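## Task

Put the cartridge marked by a broad purple band into the sealant gun. Seat it all the way forward in the cup of the front ring so that its nozzle sticks out through that ring. Note that the plunger rod can only be drawn back while someone holds the little thumb plate on it (just behind the handle) pushed toward the gun's front. The loaded gun must end up resting on the table itself, not leaning on any other object. Then declare that you are finished.

## Robot and tools

Robot: two arms, left_arm and right_arm, each with a two-finger gripper. Each base sits on a tilted plate, and both plates hang from one metal frame behind the arms. A clearance warning treats a plate and its half of the frame as part of that arm. Calibrated bases in the scene frame: left_arm (-0.022, +0.197, +0.244) m, quat_wxyz (+0.995, -0.083, +0.063, +0.006); right_arm (+0.023, -0.246, +0.244) m, quat_wxyz (+0.994, +0.081, +0.065, +0.021).

Frame: every pose, target and velocity uses the scene frame. The origin is at table-top height, halfway between the nominal bases. +x points out over the table, +z points up, and left_arm is on the +y side. Arm names do not match image sides. The gripper's fingers point along its own +z and open and close along its y. end_effector_position is the point between the pads, about 1 cm behind the fingertips. Reported poses can be off by a few centimetres, more at long reach. Friction and weight can leave a free gripper a centimetre or more from its command, so that alone does not mean contact.

Row format, shared by execute_actions and move: one flat list of 16 numbers covering both arms. The first 8 are left_arm: x, y, z in metres, then qw, qx, qy, qz (w first), then opening. The last 8 are the same for right_arm. Always send all 16, even if only one arm moves. x, y, z and the quaternion are an absolute target pose for end_effector_position and end_effector_quat_wxyz, not an offset. Opening runs from -1 (closed) to +1 (fully open, 0.094 m). To hold an arm still, send the pose from the last result before it stopped, with the opening it should keep, in every call. To keep an orientation, repeat the same quaternion rather than copying the drifted reported one. A 0 in the opening slot is a real command, so resend the current one to leave a gripper alone.

execute_actions(actions, cameras): actions is a list of actions. Each action is a list of up to 15 rows, one per 1/30 s step; a short list repeats its last row until 15 steps are done. Each action lasts 0.5 s. A target more than 0.6 m from the gripper's current position, along any gripper axis, is refused for both arms. A badly formed call is rejected whole. An empty list just returns the state and images. Every step, the controller clips the command to within 100 mm and 20 degrees of the measured pose, so a far target may need several actions. Each result has a "Hand target" line showing where the arm is actually heading.

move(target, speed, blend, opening_speed, blocking, cameras): drives each gripper in a straight line from its Hand target to the target row. target is one 16-number row, or a list of up to 15 rows done in sequence. speed is in m/s, from 0.002 to 0.5, default 0.25; turning is capped at twice that in rad/s. You can give one speed or one per target. blend, in metres, rounds corners between listed targets. opening_speed (0.2 or more per second on the -1..1 scale) ramps the fingers; use it near its minimum when closing on something fragile. Openings from later rows are applied only after the arms stop at that row. A move stops after 10 s even if short of its targets. With blocking=false, the result comes back after about 0.5 s while the motion continues, and a new move takes over from the current point. Paths ignore obstacles and the other arm. Faster motion means more lag, more overshoot and harder impacts. Keep paths away from an arm's own base, which can flip its shoulder. The result adds a "move:" line: done, off_target, moving, held or fault, plus any limits. limits=paced means the pose was clipped; limits=held means a check withheld steps. An arm not named in it finished within 10 mm and 2 degrees.

wait(seconds 0 to 10, cameras): runs the scene with the last commands held; it returns early if a running move ends. stop(cameras): brakes the running move. zoom_image(camera, region [x0,y0,x1,y1] in pixels, at most 504x504): gives a closer view of the latest image from cam_head_left, cam_head_right, cam_high, cam_low, cam_left_wrist or cam_right_wrist, each 896x504. read_manual(section "licences"): licence texts only. finished_scene(scene 1 or 2): ends the current scene, cannot be undone, and must follow completion of the goal.

Result lines: grip_measured is the finger opening on the command scale. It can read up to about 1.6 mm wide when empty, and narrower than the part under a squeeze. It follows the command even after contact, so it does not show a touch. grip_effort_nm is the gripper motor effort (negative means closing); it has an offset and does not go back to zero. Joint torques include gravity and friction, and joints 1-3 wrap at ±28 N m. "within noise" on Joint velocities means that arm is at rest. To release a part, command an opening well above grip_measured.

Cautions: do not drop parts or release them while they are moving, and avoid slams and hard presses, especially arm against arm. Anything falling off the table fails the task. Loads, outstretched poses and pushing against the unreachable heat the motors. MOTOR HOT appears at 75 °C; at 90 °C that arm folds and idles; at 100 °C it goes limp. Parts may get an occasional brief tug. The simulation keeps running while you reply.

Each tool is called after ">>>" as name([rows], argument=value, ...), one row to a line, values as JSON.

## Session

>>> execute_actions(actions=[])

Scene clock: 0.00 s.
left_arm: end_effector_position=(+0.2194, +0.2243, +0.3561) grip_measured=+1.000 grip_effort_nm=n/a end_effector_quat_wxyz=(+0.294, -0.382, +0.852, +0.202) | right_arm: end_effector_position=(+0.4798, -0.3354, +0.1100) grip_measured=+1.000 grip_effort_nm=n/a end_effector_quat_wxyz=(+0.202, -0.638, +0.724, +0.167)
Joint positions: left_arm=[-0.677 1.308 0.854 -1.254 -0.93 -1.587 0.094] | right_arm=[-0.415 2.494 1.842 -0.859 -0.418 -1.847 0.094]
Joint velocities: within noise
Joint torques (N m): no reading
Heat: left arm: 30 °C; right arm: 35 °C.
Hand target: left_arm +0.2225, +0.2246, +0.3614; +0.303, -0.384, +0.849, +0.199 | right_arm +0.4848, -0.3343, +0.1181; +0.211, -0.639, +0.721, +0.164
Tool commands: left_gripper/opening=+1.0 right_gripper/opening=+1.0

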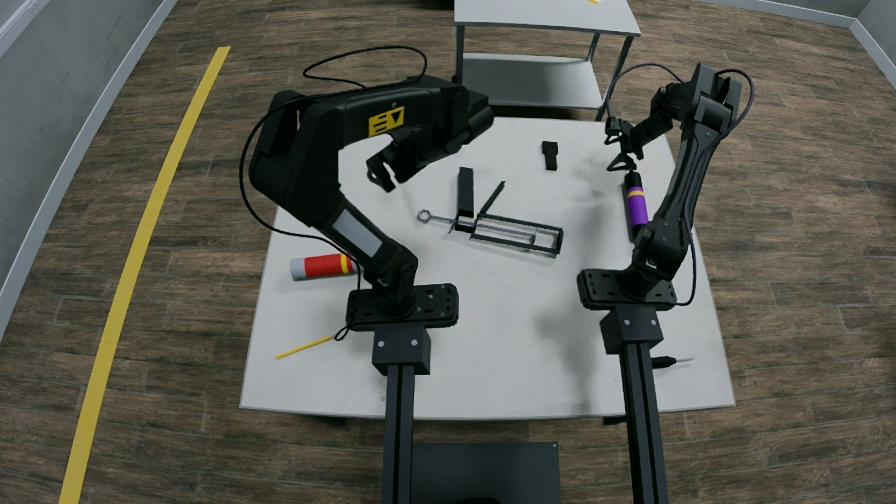

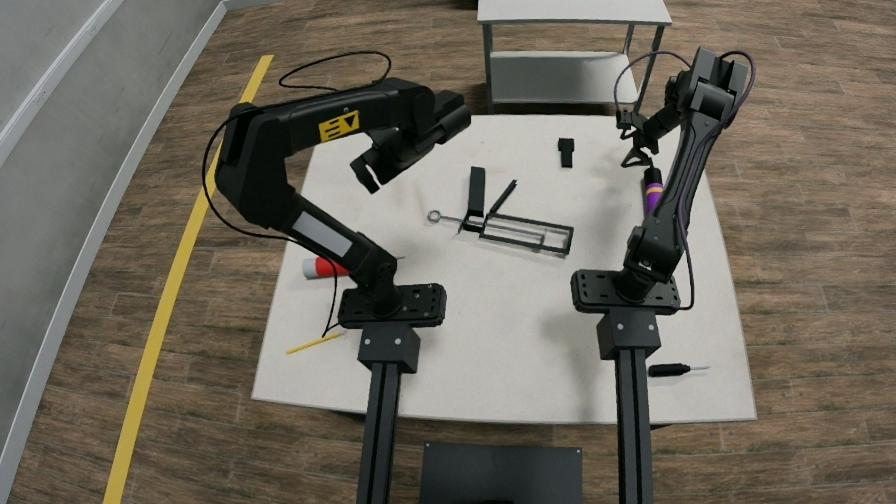

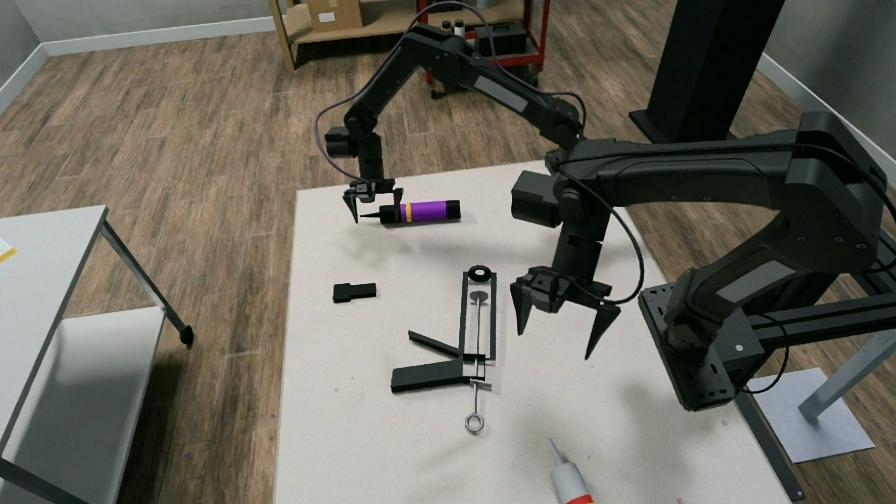

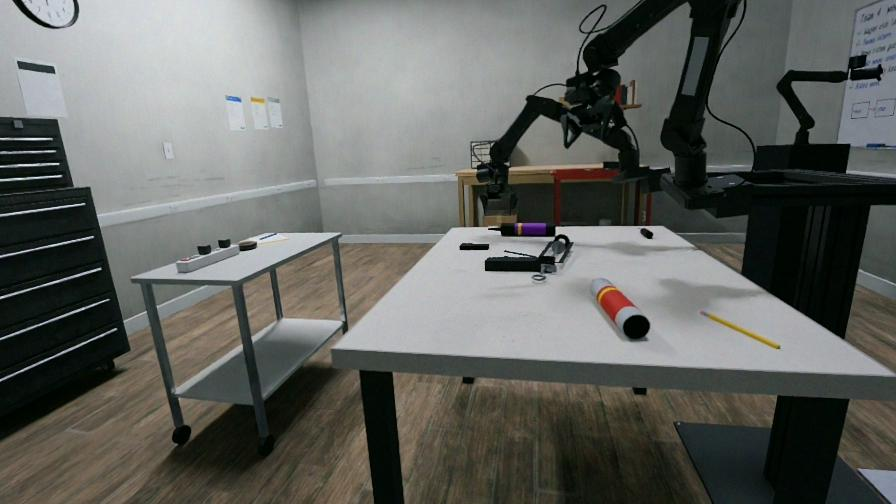

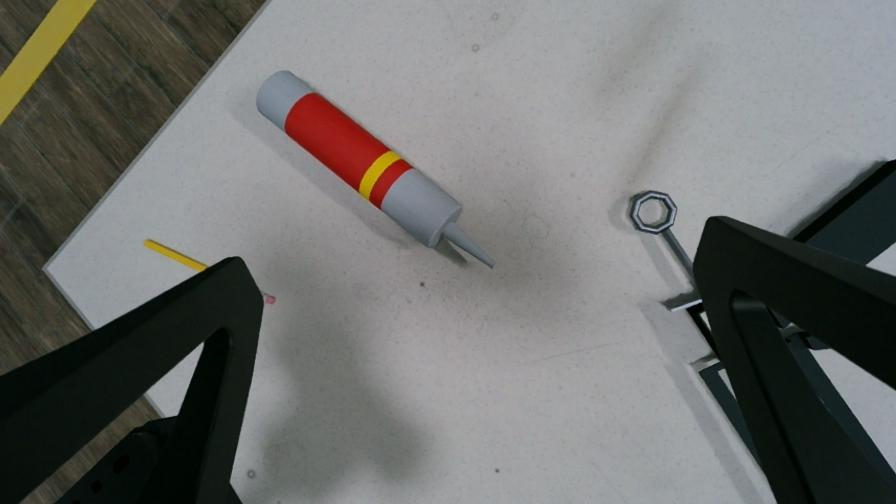

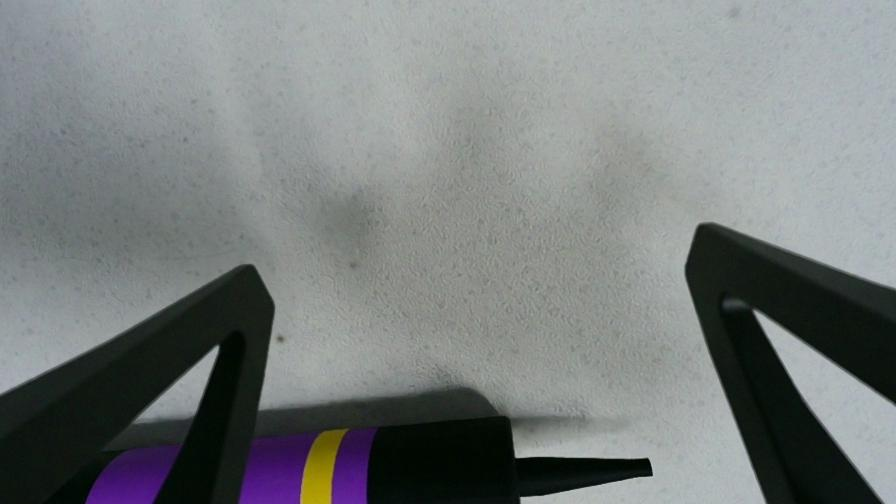

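>>> zoom_image(camera="cam_head_left", region=[400, 140, 600, 280])

>>> zoom_image(camera="cam_high", region=[370, 240, 570, 440])

>>> zoom_image(camera="cam_low", region=[440, 200, 660, 350])

Scaled by 2.520 from the camera's 896x504 image, which has a finer 1280x720 frame.

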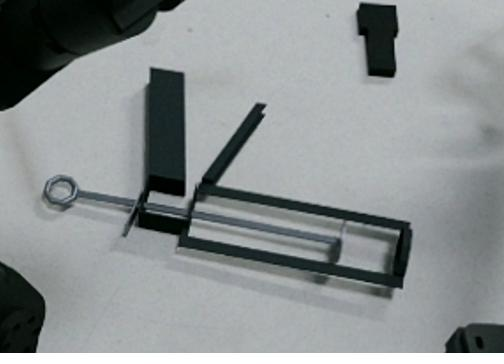

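Scaled by 2.520 from the camera's 896x504 image, which has a finer 1280x720 frame.

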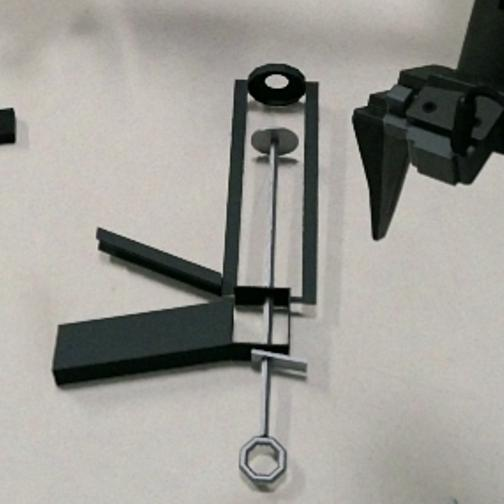

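Scaled by 2.291 from the camera's 896x504 image, which has a finer 1280x720 frame.

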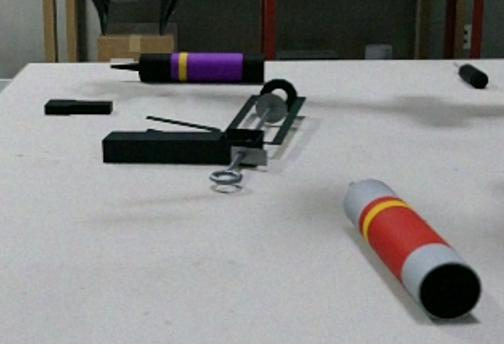

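>>> move(target=[0.28, 0.22, 0.32, 0, -0.7071, 0.7071, 0, 1, 0.4848, -0.3343, 0.1181, 0.211, -0.639, 0.721, 0.164, 1])

Scene clock: 27.67 s.
left_arm: end_effector_position=(+0.2696, +0.2196, +0.3179) grip_measured=+1.000 grip_effort_nm=0.002 end_effector_quat_wxyz=(+0.005, +0.700, -0.714, -0.009) | right_arm: end_effector_position=(+0.4798, -0.3354, +0.1100) grip_measured=+1.000 grip_effort_nm=0.027 end_effector_quat_wxyz=(+0.202, -0.638, +0.724, +0.167)
Joint positions: left_arm=[-0.103 1.514 1.176 -1.142 -0.18 -1.635 0.094] | right_arm=[-0.415 2.494 1.842 -0.859 -0.418 -1.847 0.094]
Joint velocities: within noise
Joint torques (N m): left_arm=[-0.73 -4.01 8.73 0.3 -0.02 -0.08] | right_arm=[1.74 -13.98 5.82 -0.07 -0.34 0.01]
Heat: left arm: 31 °C; right arm: 44 °C.
Hand target: left_arm +0.2798, +0.2200, +0.3201; +0.000, +0.707, -0.707, +0.000 | right_arm +0.4847, -0.3342, +0.1181; +0.211, -0.639, +0.721, +0.164
Off the commanded pose: left_arm 0.011 m, 2 deg | right_arm 0.010 m, 1 deg.
move: off_target (left_arm)

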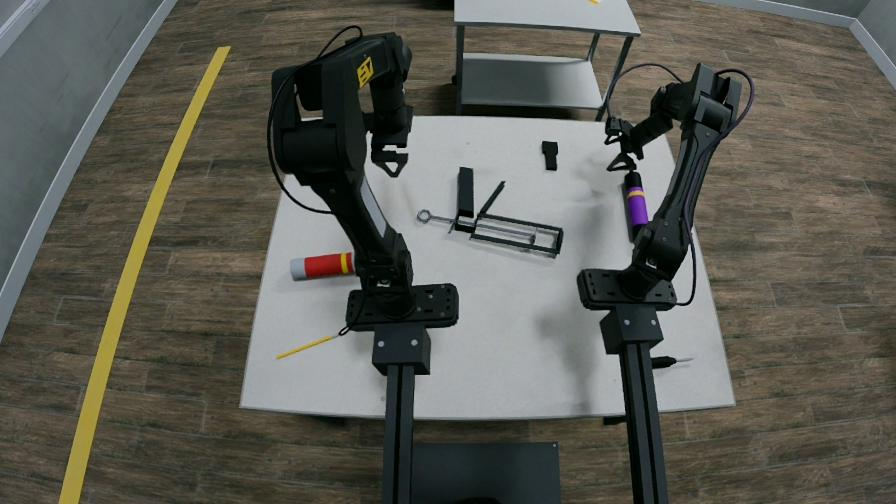

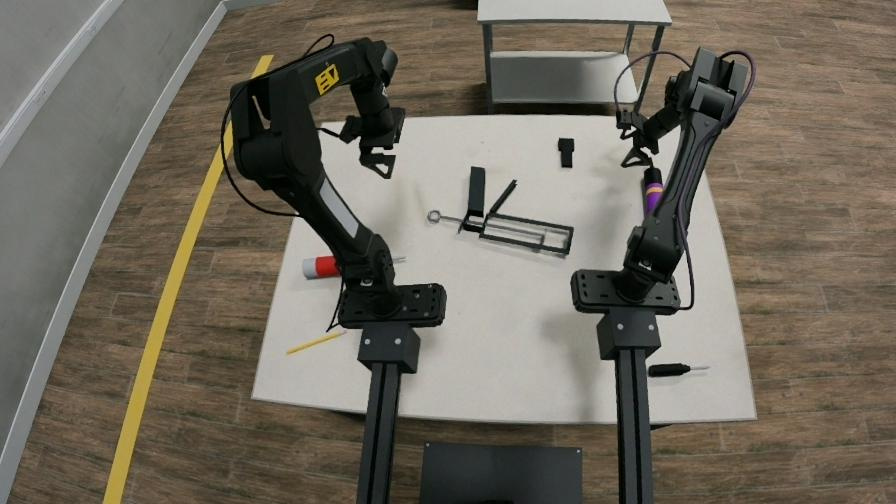

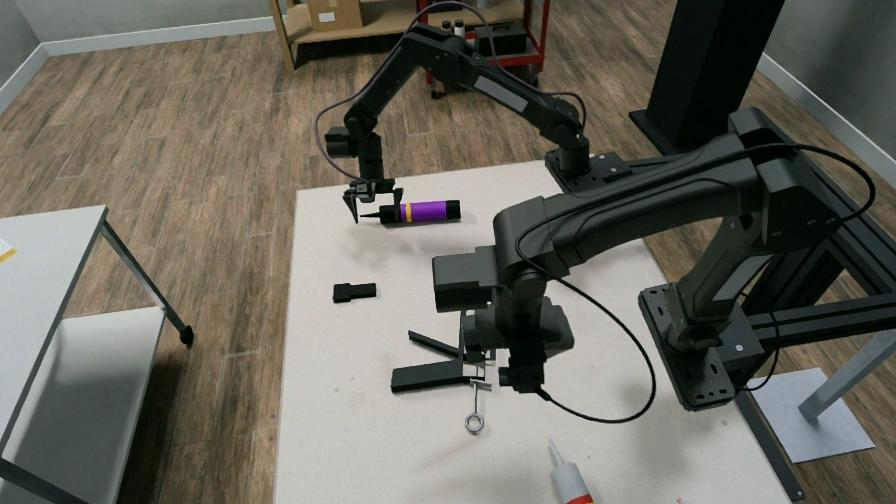

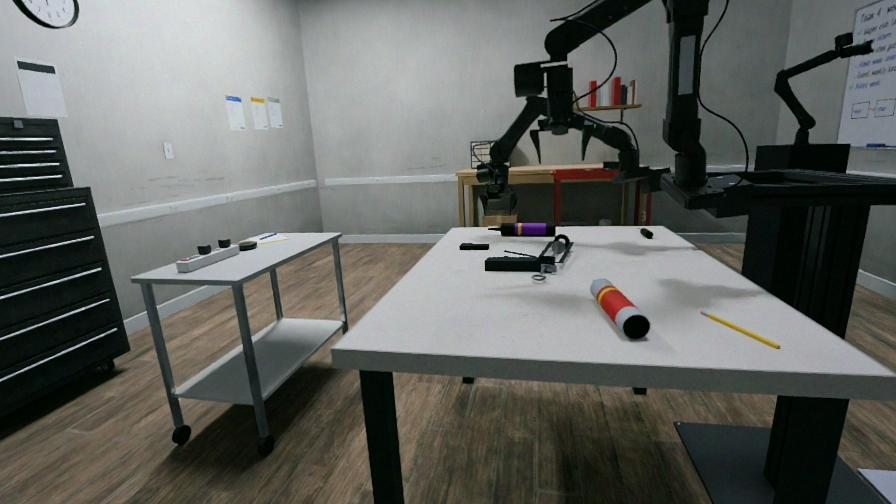

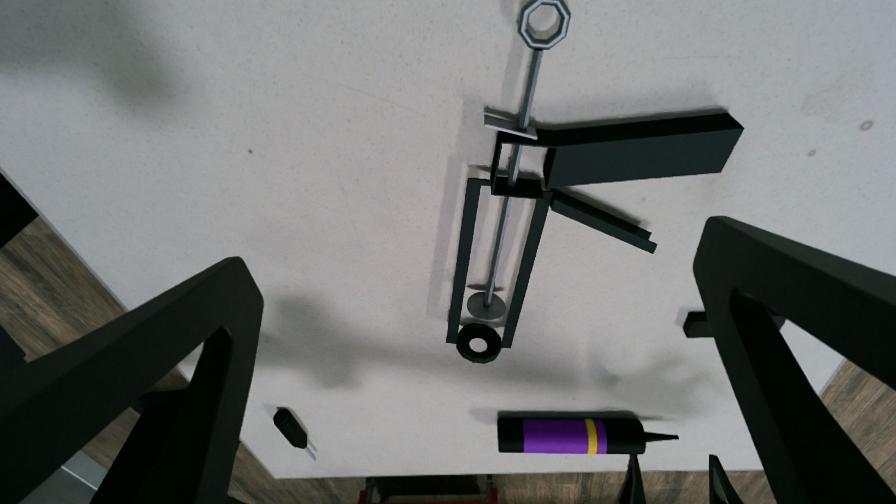

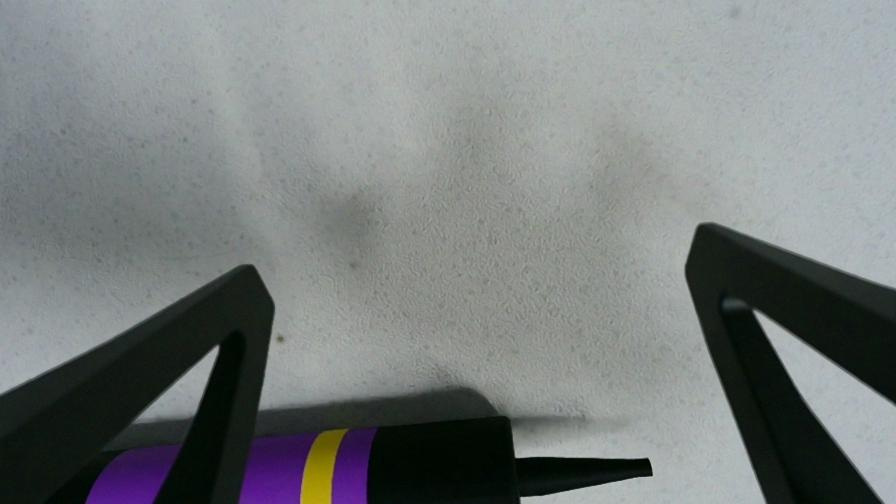

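>>> zoom_image(camera="cam_left_wrist", region=[400, 0, 760, 200])

>>> zoom_image(camera="cam_left_wrist", region=[400, 170, 760, 480])

Scaled by 1.400 from the camera's 896x504 image, which has a finer 1280x720 frame.

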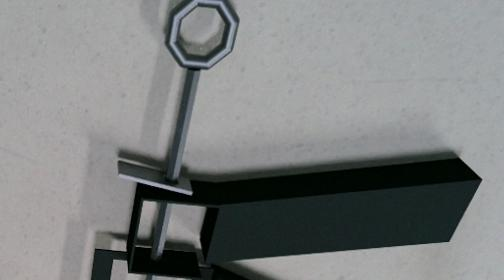

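Scaled by 1.400 from the camera's 896x504 image, which has a finer 1280x720 frame.

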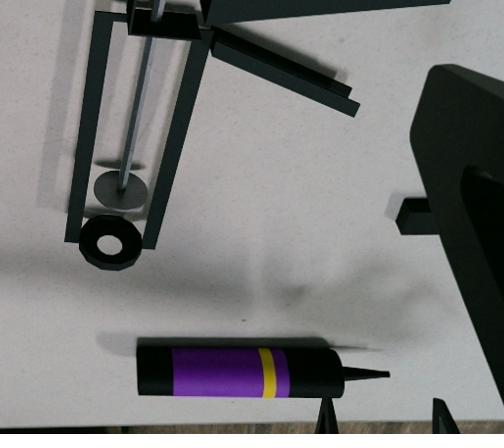

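>>> move([
  [0.28, 0.10, 0.22, 0, 0.7071, -0.7071, 0, 1, 0.4848, -0.3343, 0.1181, 0.211, -0.639, 0.721, 0.164, 1],
], cameras=["cam_left_wrist"])

>>> zoom_image(camera="cam_left_wrist", region=[300, 0, 700, 300])

>>> zoom_image(camera="cam_left_wrist", region=[300, 200, 700, 504])

Scene clock: 47.83 s.
left_arm: end_effector_position=(+0.2798, +0.1017, +0.2241) grip_measured=+1.000 grip_effort_nm=0.012 end_effector_quat_wxyz=(+0.004, +0.706, -0.708, +0.003) | right_arm: end_effector_position=(+0.4798, -0.3354, +0.1100) grip_measured=+1.000 grip_effort_nm=0.022 end_effector_quat_wxyz=(+0.202, -0.638, +0.724, +0.167)
Joint positions: left_arm=[-0.421 1.817 1.05 -0.751 -0.192 -1.972 0.094] | right_arm=[-0.415 2.494 1.842 -0.859 -0.418 -1.847 0.094]
Joint velocities: within noise
Joint torques (N m): left_arm=[-2.52 -5.29 5.44 0.36 -0.1 -0.1] | right_arm=[1.69 -14.06 5.72 -0.07 -0.34 0]
Heat: left arm: 31 °C; right arm: 47 °C.
Hand target: left_arm +0.2799, +0.1000, +0.2201; +0.000, +0.707, -0.707, +0.000 | right_arm +0.4847, -0.3342, +0.1181; +0.211, -0.639, +0.721, +0.164
Off the commanded pose: left_arm 0.004 m, 1 deg | right_arm 0.010 m, 1 deg.
move: done
Images, in order (width x height): cam_left_wrist 896x504.

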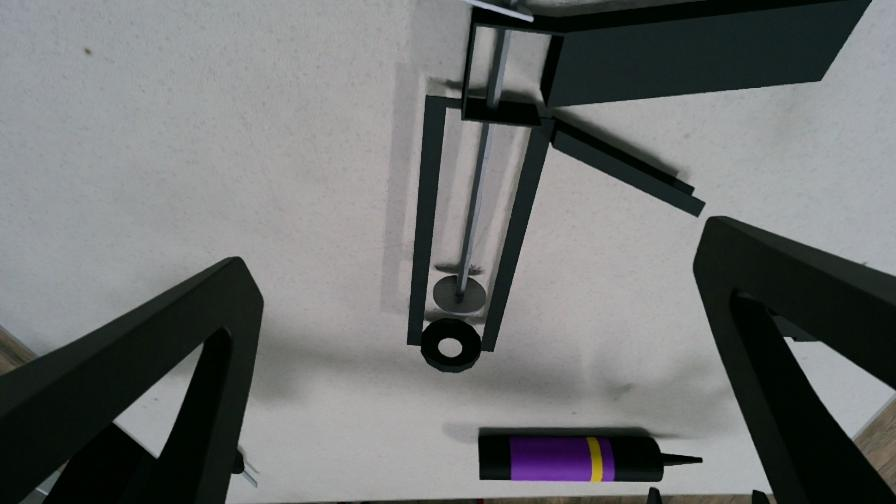

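Scaled by 1.260 from the camera's 896x504 image, which has a finer 1280x720 frame.

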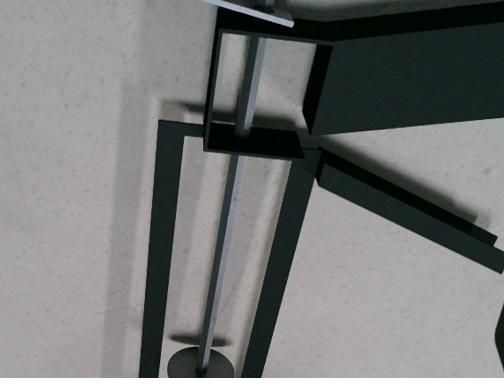

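Scaled by 1.260 from the camera's 896x504 image, which has a finer 1280x720 frame.

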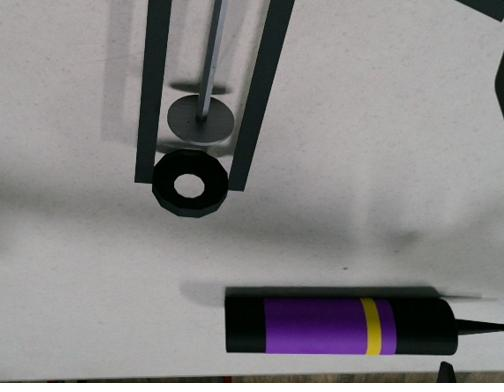

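>>> move([
  [0.2799, 0.10, 0.2201, 0, 0.7071, -0.7071, 0, 1, 0.40, -0.22, 0.2, 0, 0.7071, -0.7071, 0, 1],
], cameras=["cam_left_wrist","cam_right_wrist","cam_high"])

Scene clock: 66.93 s.
left_arm: end_effector_position=(+0.2802, +0.1017, +0.2241) grip_measured=+1.000 grip_effort_nm=0.007 end_effector_quat_wxyz=(+0.004, +0.706, -0.708, +0.004) | right_arm: end_effector_position=(+0.4018, -0.2174, +0.1904) grip_measured=+1.000 grip_effort_nm=0.022 end_effector_quat_wxyz=(+0.000, +0.709, -0.705, -0.004)
Joint positions: left_arm=[-0.421 1.817 1.05 -0.749 -0.193 -1.973 0.094] | right_arm=[0.095 2.016 1.288 -0.735 0.169 -1.448 0.094]
Joint velocities: within noise
Joint torques (N m): left_arm=[-2.48 -5.35 5.33 0.37 -0.1 -0.11] | right_arm=[1.99 -12.3 4.98 0.01 0.1 0.09]
Heat: left arm: 31 °C; right arm: 48 °C.
Hand target: left_arm +0.2799, +0.1000, +0.2202; +0.000, +0.707, -0.707, +0.000 | right_arm +0.4001, -0.2199, +0.1997; +0.000, +0.707, -0.707, +0.000
Off the commanded pose: left_arm 0.004 m, 1 deg | right_arm 0.010 m, 1 deg.
move: done
Images, in order (width x height): cam_high 896x504, cam_left_wrist 896x504, cam_right_wrist 896x504.

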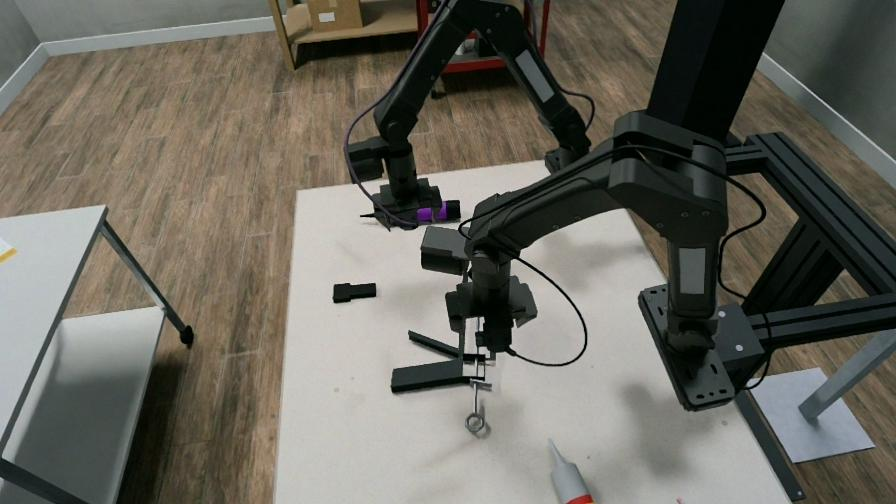

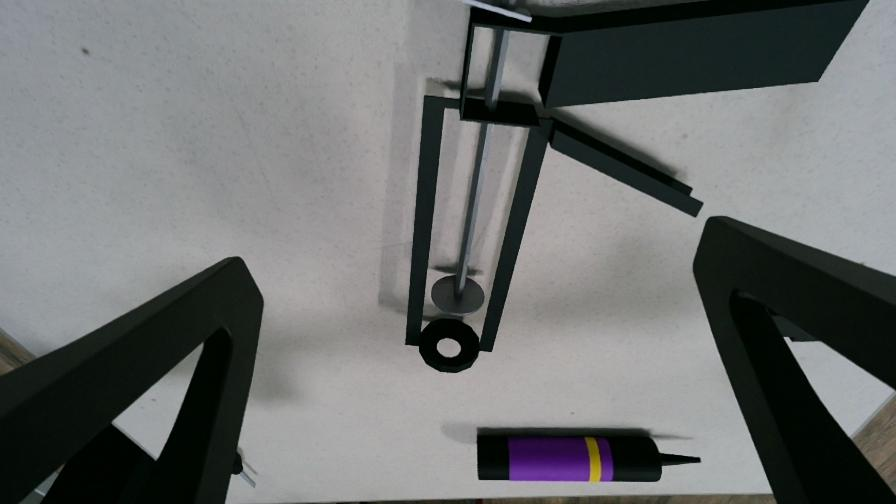

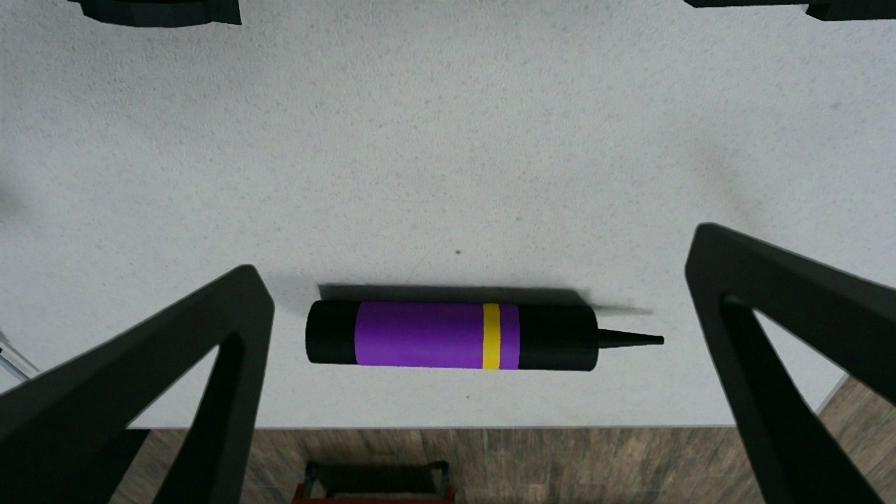

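>>> zoom_image(camera="cam_left_wrist", region=[400, 0, 600, 140])

>>> execute_actions(actions=[], cameras=["cam_low","cam_high"])

>>> zoom_image(camera="cam_low", region=[470, 210, 610, 290])

Scaled by 2.520 from the camera's 896x504 image, which has a finer 1280x720 frame.

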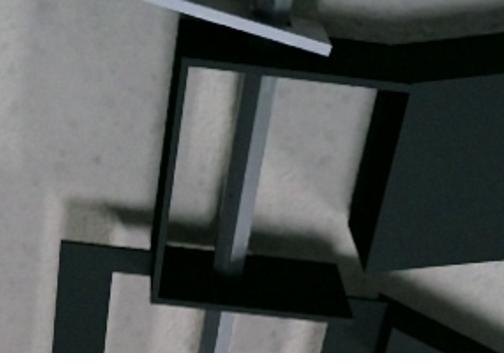

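Scene clock: 87.13 s.
left_arm: end_effector_position=(+0.2803, +0.1017, +0.2241) grip_measured=+1.000 grip_effort_nm=0.002 end_effector_quat_wxyz=(+0.004, +0.706, -0.708, +0.004) | right_arm: end_effector_position=(+0.4015, -0.2176, +0.1904) grip_measured=+1.000 grip_effort_nm=0.022 end_effector_quat_wxyz=(+0.001, +0.709, -0.705, -0.004)
Joint positions: left_arm=[-0.421 1.817 1.05 -0.749 -0.193 -1.973 0.094] | right_arm=[0.095 2.016 1.288 -0.736 0.17 -1.447 0.094]
Joint velocities: within noise
Joint torques (N m): left_arm=[-2.63 -5.5 5.34 0.35 -0.09 -0.1] | right_arm=[1.98 -12.38 4.93 0.02 0.06 0.06]
Heat: left arm: 31 °C; right arm: 44 °C.
Hand target: left_arm +0.2799, +0.0999, +0.2202; +0.000, +0.707, -0.707, +0.000 | right_arm +0.4000, -0.2199, +0.1997; +0.000, +0.707, -0.707, +0.000
Tool commands: left_gripper/opening=+1.0 right_gripper/opening=+1.0
Off the commanded pose: left_arm 0.004 m, 1 deg | right_arm 0.010 m, 1 deg.
Images, in order (width x height): cam_high 896x504, cam_low 896x504.

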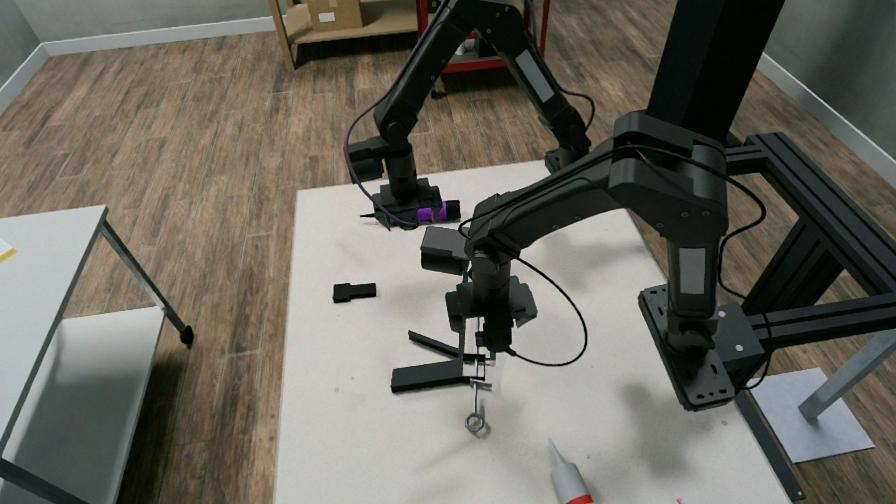

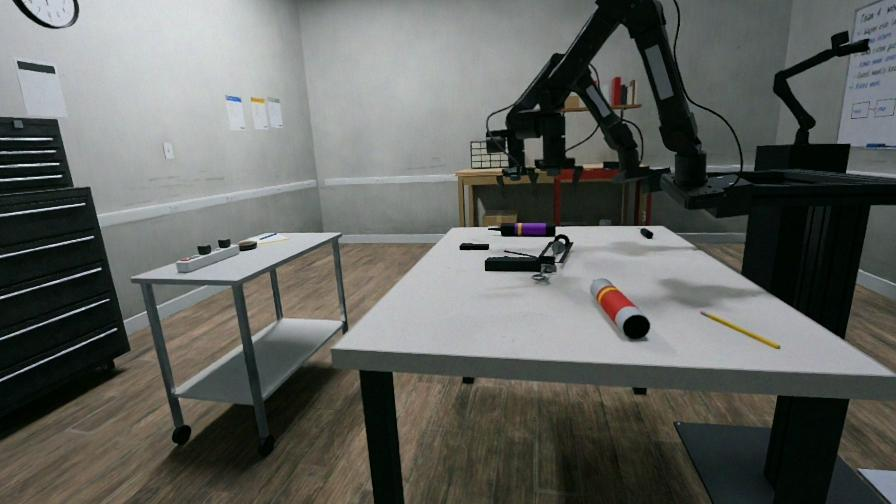

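Scaled by 3.600 from the camera's 896x504 image, which has a finer 1280x720 frame.

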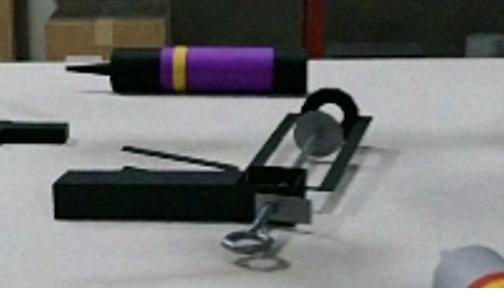

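>>> move([
  [0.324, 0.21, 0.13, -0.1691, -0.6091, 0.7630, -0.1350, 0.0, 0.40, -0.22, 0.2, 0, 0.7071, -0.7071, 0, 0],
], cameras=["cam_left_wrist","cam_low","cam_high"])

Scene clock: 112.20 s.
left_arm: end_effector_position=(+0.3256, +0.2143, +0.1342) grip_measured=+0.003 grip_effort_nm=-0.134 end_effector_quat_wxyz=(-0.155, -0.616, +0.760, -0.136) | right_arm: end_effector_position=(+0.4014, -0.2177, +0.1904) grip_measured=+0.003 grip_effort_nm=-0.125 end_effector_quat_wxyz=(+0.001, +0.709, -0.705, -0.004)
Joint positions: left_arm=[0.196 2.138 1.216 -0.649 0.248 -1.134 0.047] | right_arm=[0.095 2.016 1.288 -0.737 0.17 -1.447 0.047]
Joint velocities: within noise
Joint torques (N m): left_arm=[-1.94 -6.5 5.9 -0.2 0.25 0.14] | right_arm=[1.99 -12.38 4.93 0.01 0.06 0.06]
Heat: left arm: 31 °C; right arm: 44 °C.
Hand target: left_arm +0.3240, +0.2100, +0.1301; -0.169, -0.609, +0.763, -0.135 | right_arm +0.4001, -0.2200, +0.1997; +0.000, +0.707, -0.707, +0.000
Off the commanded pose: left_arm 0.006 m, 2 deg | right_arm 0.010 m, 1 deg.
move: done
Images, in order (width x height): cam_high 896x504, cam_low 896x504, cam_left_wrist 896x504.

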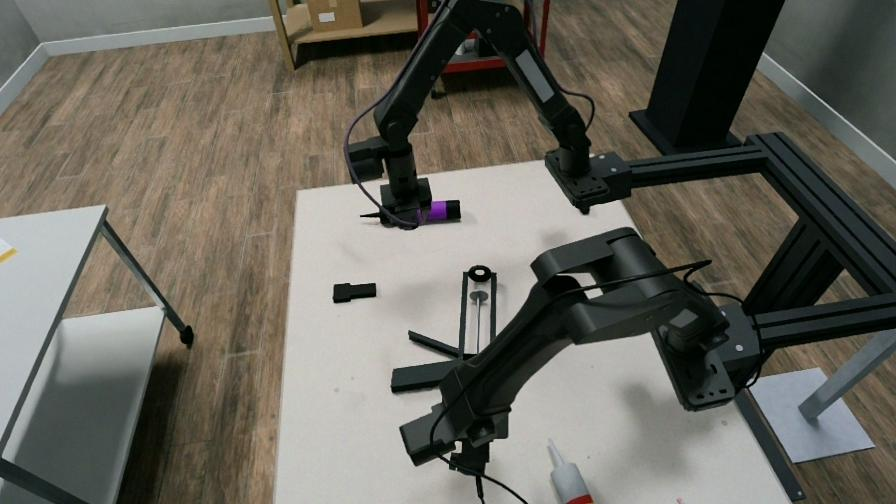

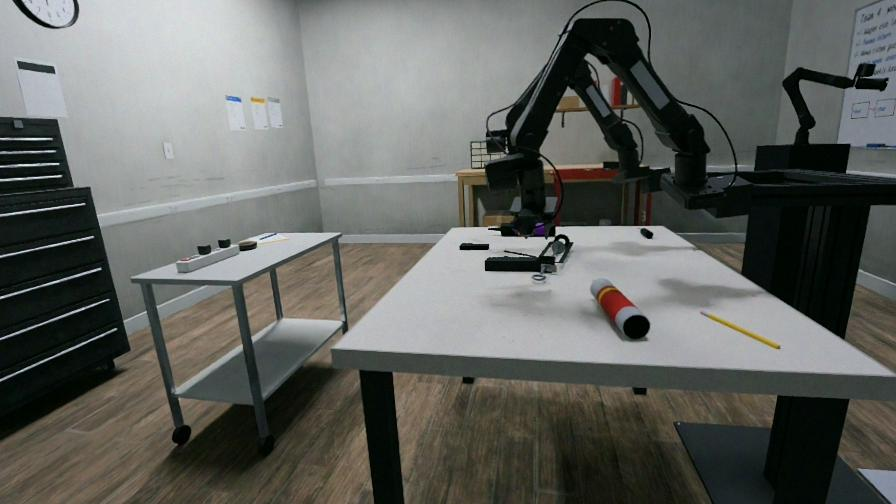

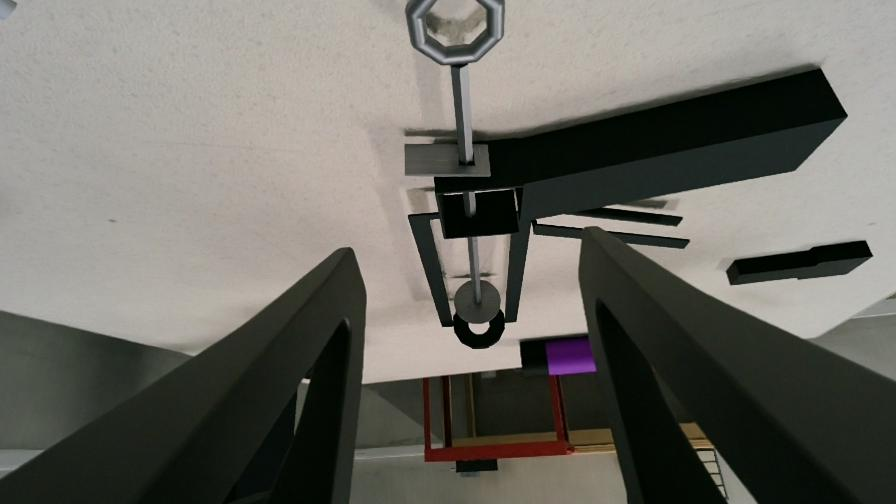

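>>> move([
  [0.3215, 0.182, 0.055, -0.1691, -0.6091, 0.7630, -0.1350, 0.2, 0.40, -0.22, 0.2, 0, 0.7071, -0.7071, 0, -1],
], cameras=["cam_left_wrist"])

Scene clock: 124.70 s.
left_arm: end_effector_position=(+0.3166, +0.1878, +0.0587) grip_measured=+0.197 grip_effort_nm=0.149 end_effector_quat_wxyz=(-0.170, -0.610, +0.764, -0.129) | right_arm: end_effector_position=(+0.4013, -0.2177, +0.1904) grip_measured=-0.993 grip_effort_nm=-0.344 end_effector_quat_wxyz=(+0.001, +0.709, -0.705, -0.004)
Joint positions: left_arm=[0.159 2.371 1.218 -0.443 0.25 -1.156 0.056] | right_arm=[0.095 2.016 1.288 -0.737 0.17 -1.447 0]
Joint velocities: within noise
Joint torques (N m): left_arm=[-2.71 -7.58 4.36 0.12 0.23 -0.11] | right_arm=[1.95 -12.34 5 0.01 0.06 0.06]
Heat: left arm: 32 °C; right arm: 44 °C.
Hand target: left_arm +0.3213, +0.1821, +0.0551; -0.169, -0.609, +0.763, -0.135 | right_arm +0.4000, -0.2200, +0.1997; +0.000, +0.707, -0.707, +0.000
Off the commanded pose: left_arm 0.008 m, 1 deg | right_arm 0.010 m, 1 deg.
move: done
Images, in order (width x height): cam_left_wrist 896x504.

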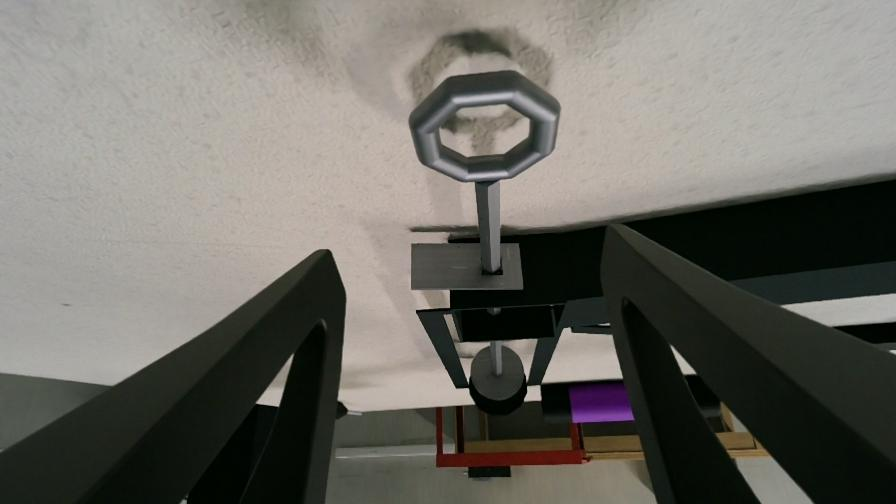

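>>> move([
  [0.327, 0.183, 0.030, -0.1691, -0.6091, 0.7630, -0.1350, 0.2, 0.40, -0.22, 0.2, 0, 0.7071, -0.7071, 0, -1],
  [0.327, 0.183, 0.015, -0.1691, -0.6091, 0.7630, -0.1350, 0.2, 0.40, -0.22, 0.2, 0, 0.7071, -0.7071, 0, -1],
], cameras=["cam_left_wrist"], speed=0.1)

Scene clock: 131.73 s.
left_arm: end_effector_position=(+0.3255, +0.1840, +0.0218) grip_measured=+0.197 grip_effort_nm=0.139 end_effector_quat_wxyz=(-0.168, -0.610, +0.764, -0.130) | right_arm: end_effector_position=(+0.4013, -0.2177, +0.1904) grip_measured=-0.993 grip_effort_nm=-0.339 end_effector_quat_wxyz=(+0.001, +0.709, -0.705, -0.004)
Joint positions: left_arm=[0.159 2.51 1.304 -0.388 0.25 -1.157 0.056] | right_arm=[0.095 2.016 1.288 -0.737 0.17 -1.447 0]
Joint velocities: within noise
Joint torques (N m): left_arm=[-1.36 -7.5 3.9 0.07 0.26 0.1] | right_arm=[2 -12.33 4.98 0.02 0.06 0.05]
Heat: left arm: 32 °C; right arm: 44 °C.
Hand target: left_arm +0.3269, +0.1831, +0.0152; -0.169, -0.609, +0.763, -0.135 | right_arm +0.4001, -0.2199, +0.1997; +0.000, +0.707, -0.707, +0.000
Off the commanded pose: left_arm 0.007 m, 1 deg | right_arm 0.010 m, 1 deg.
move: done
Images, in order (width x height): cam_left_wrist 896x504.

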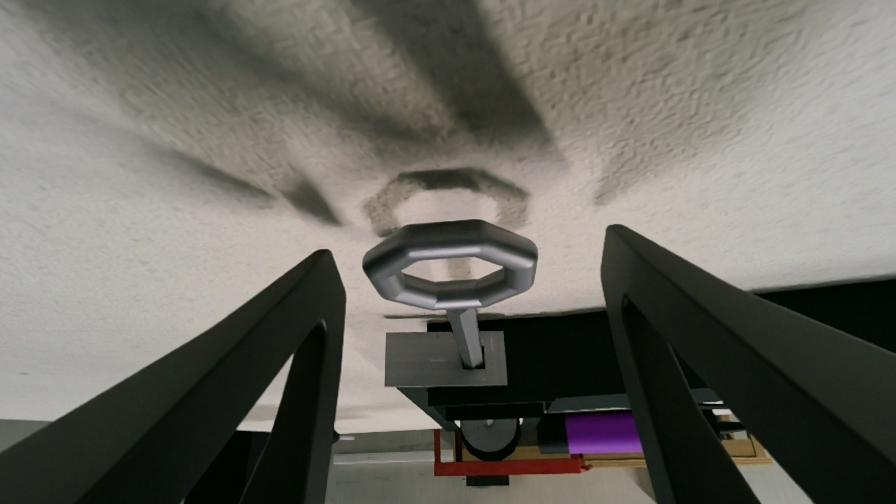

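>>> move([
  [0.325, 0.186, 0.010, -0.1691, -0.6091, 0.7630, -0.1350, 0.2, 0.40, -0.22, 0.2, 0, 0.7071, -0.7071, 0, -1],
], cameras=["cam_left_wrist"], speed=0.1)

Scene clock: 135.60 s.
left_arm: end_effector_position=(+0.3237, +0.1862, +0.0176) grip_measured=+0.197 grip_effort_nm=0.134 end_effector_quat_wxyz=(-0.169, -0.611, +0.762, -0.130) | right_arm: end_effector_position=(+0.4013, -0.2177, +0.1904) grip_measured=-0.993 grip_effort_nm=-0.344 end_effector_quat_wxyz=(+0.001, +0.709, -0.705, -0.004)
Joint positions: left_arm=[0.168 2.521 1.304 -0.379 0.25 -1.152 0.056] | right_arm=[0.095 2.016 1.288 -0.738 0.17 -1.447 0]
Joint velocities: within noise
Joint torques (N m): left_arm=[-1.28 -7.2 4.05 0.08 0.24 0.17] | right_arm=[2.04 -12.34 4.92 0.01 0.07 0.06]
Heat: left arm: 33 °C; right arm: 44 °C.
Hand target: left_arm +0.3248, +0.1859, +0.0102; -0.169, -0.609, +0.763, -0.135 | right_arm +0.4000, -0.2199, +0.1997; +0.000, +0.707, -0.707, +0.000
Off the commanded pose: left_arm 0.008 m, 1 deg | right_arm 0.010 m, 1 deg.
move: done
Images, in order (width x height): cam_left_wrist 896x504.

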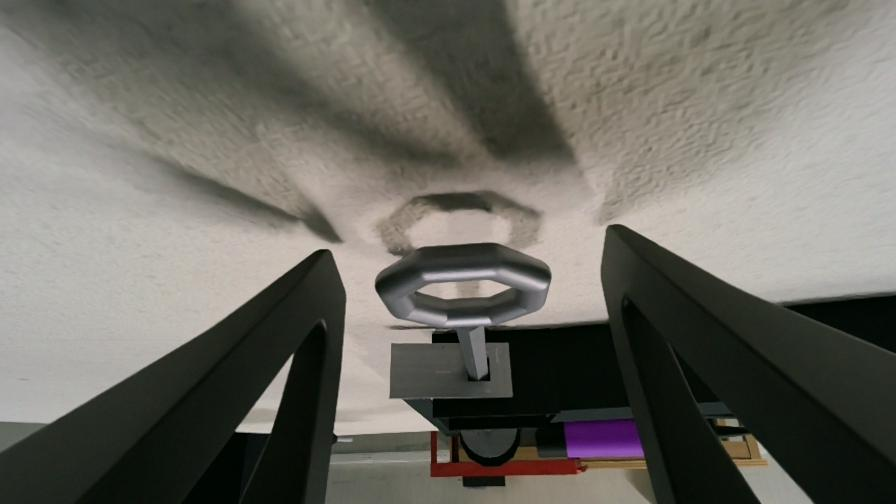

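>>> move([
  [0.325, 0.186, 0.010, -0.1691, -0.6091, 0.7630, -0.1350, -0.5, 0.40, -0.22, 0.2, 0, 0.7071, -0.7071, 0, -1],
], cameras=["cam_left_wrist"], speed=0.1, opening_speed=0.5)

Scene clock: 141.87 s.
left_arm: end_effector_position=(+0.3240, +0.1864, +0.0175) grip_measured=-0.265 grip_effort_nm=-1.023 end_effector_quat_wxyz=(-0.168, -0.611, +0.763, -0.130) | right_arm: end_effector_position=(+0.4013, -0.2177, +0.1904) grip_measured=-0.993 grip_effort_nm=-0.335 end_effector_quat_wxyz=(+0.001, +0.709, -0.705, -0.004)
Joint positions: left_arm=[0.168 2.521 1.304 -0.378 0.249 -1.152 0.035] | right_arm=[0.095 2.016 1.288 -0.738 0.17 -1.447 0]
Joint velocities: within noise
Joint torques (N m): left_arm=[-1.26 -7.32 3.82 0.08 0.25 0.11] | right_arm=[2.02 -12.41 4.9 0.03 0.06 0.06]
Heat: left arm: 33 °C; right arm: 44 °C.
Hand target: left_arm +0.3247, +0.1860, +0.0101; -0.169, -0.609, +0.763, -0.135 | right_arm +0.4001, -0.2199, +0.1997; +0.000, +0.707, -0.707, +0.000
Off the commanded pose: left_arm 0.008 m, 1 deg | right_arm 0.010 m, 1 deg.
move: done
Images, in order (width x height): cam_left_wrist 896x504.

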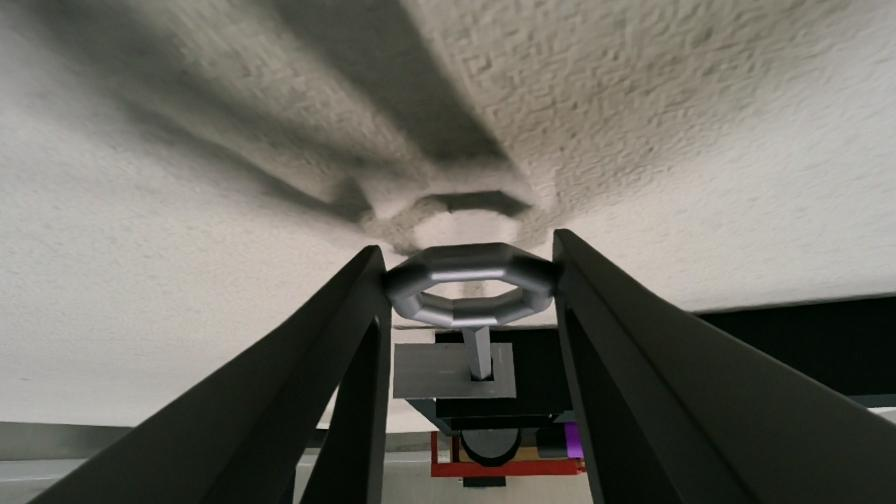

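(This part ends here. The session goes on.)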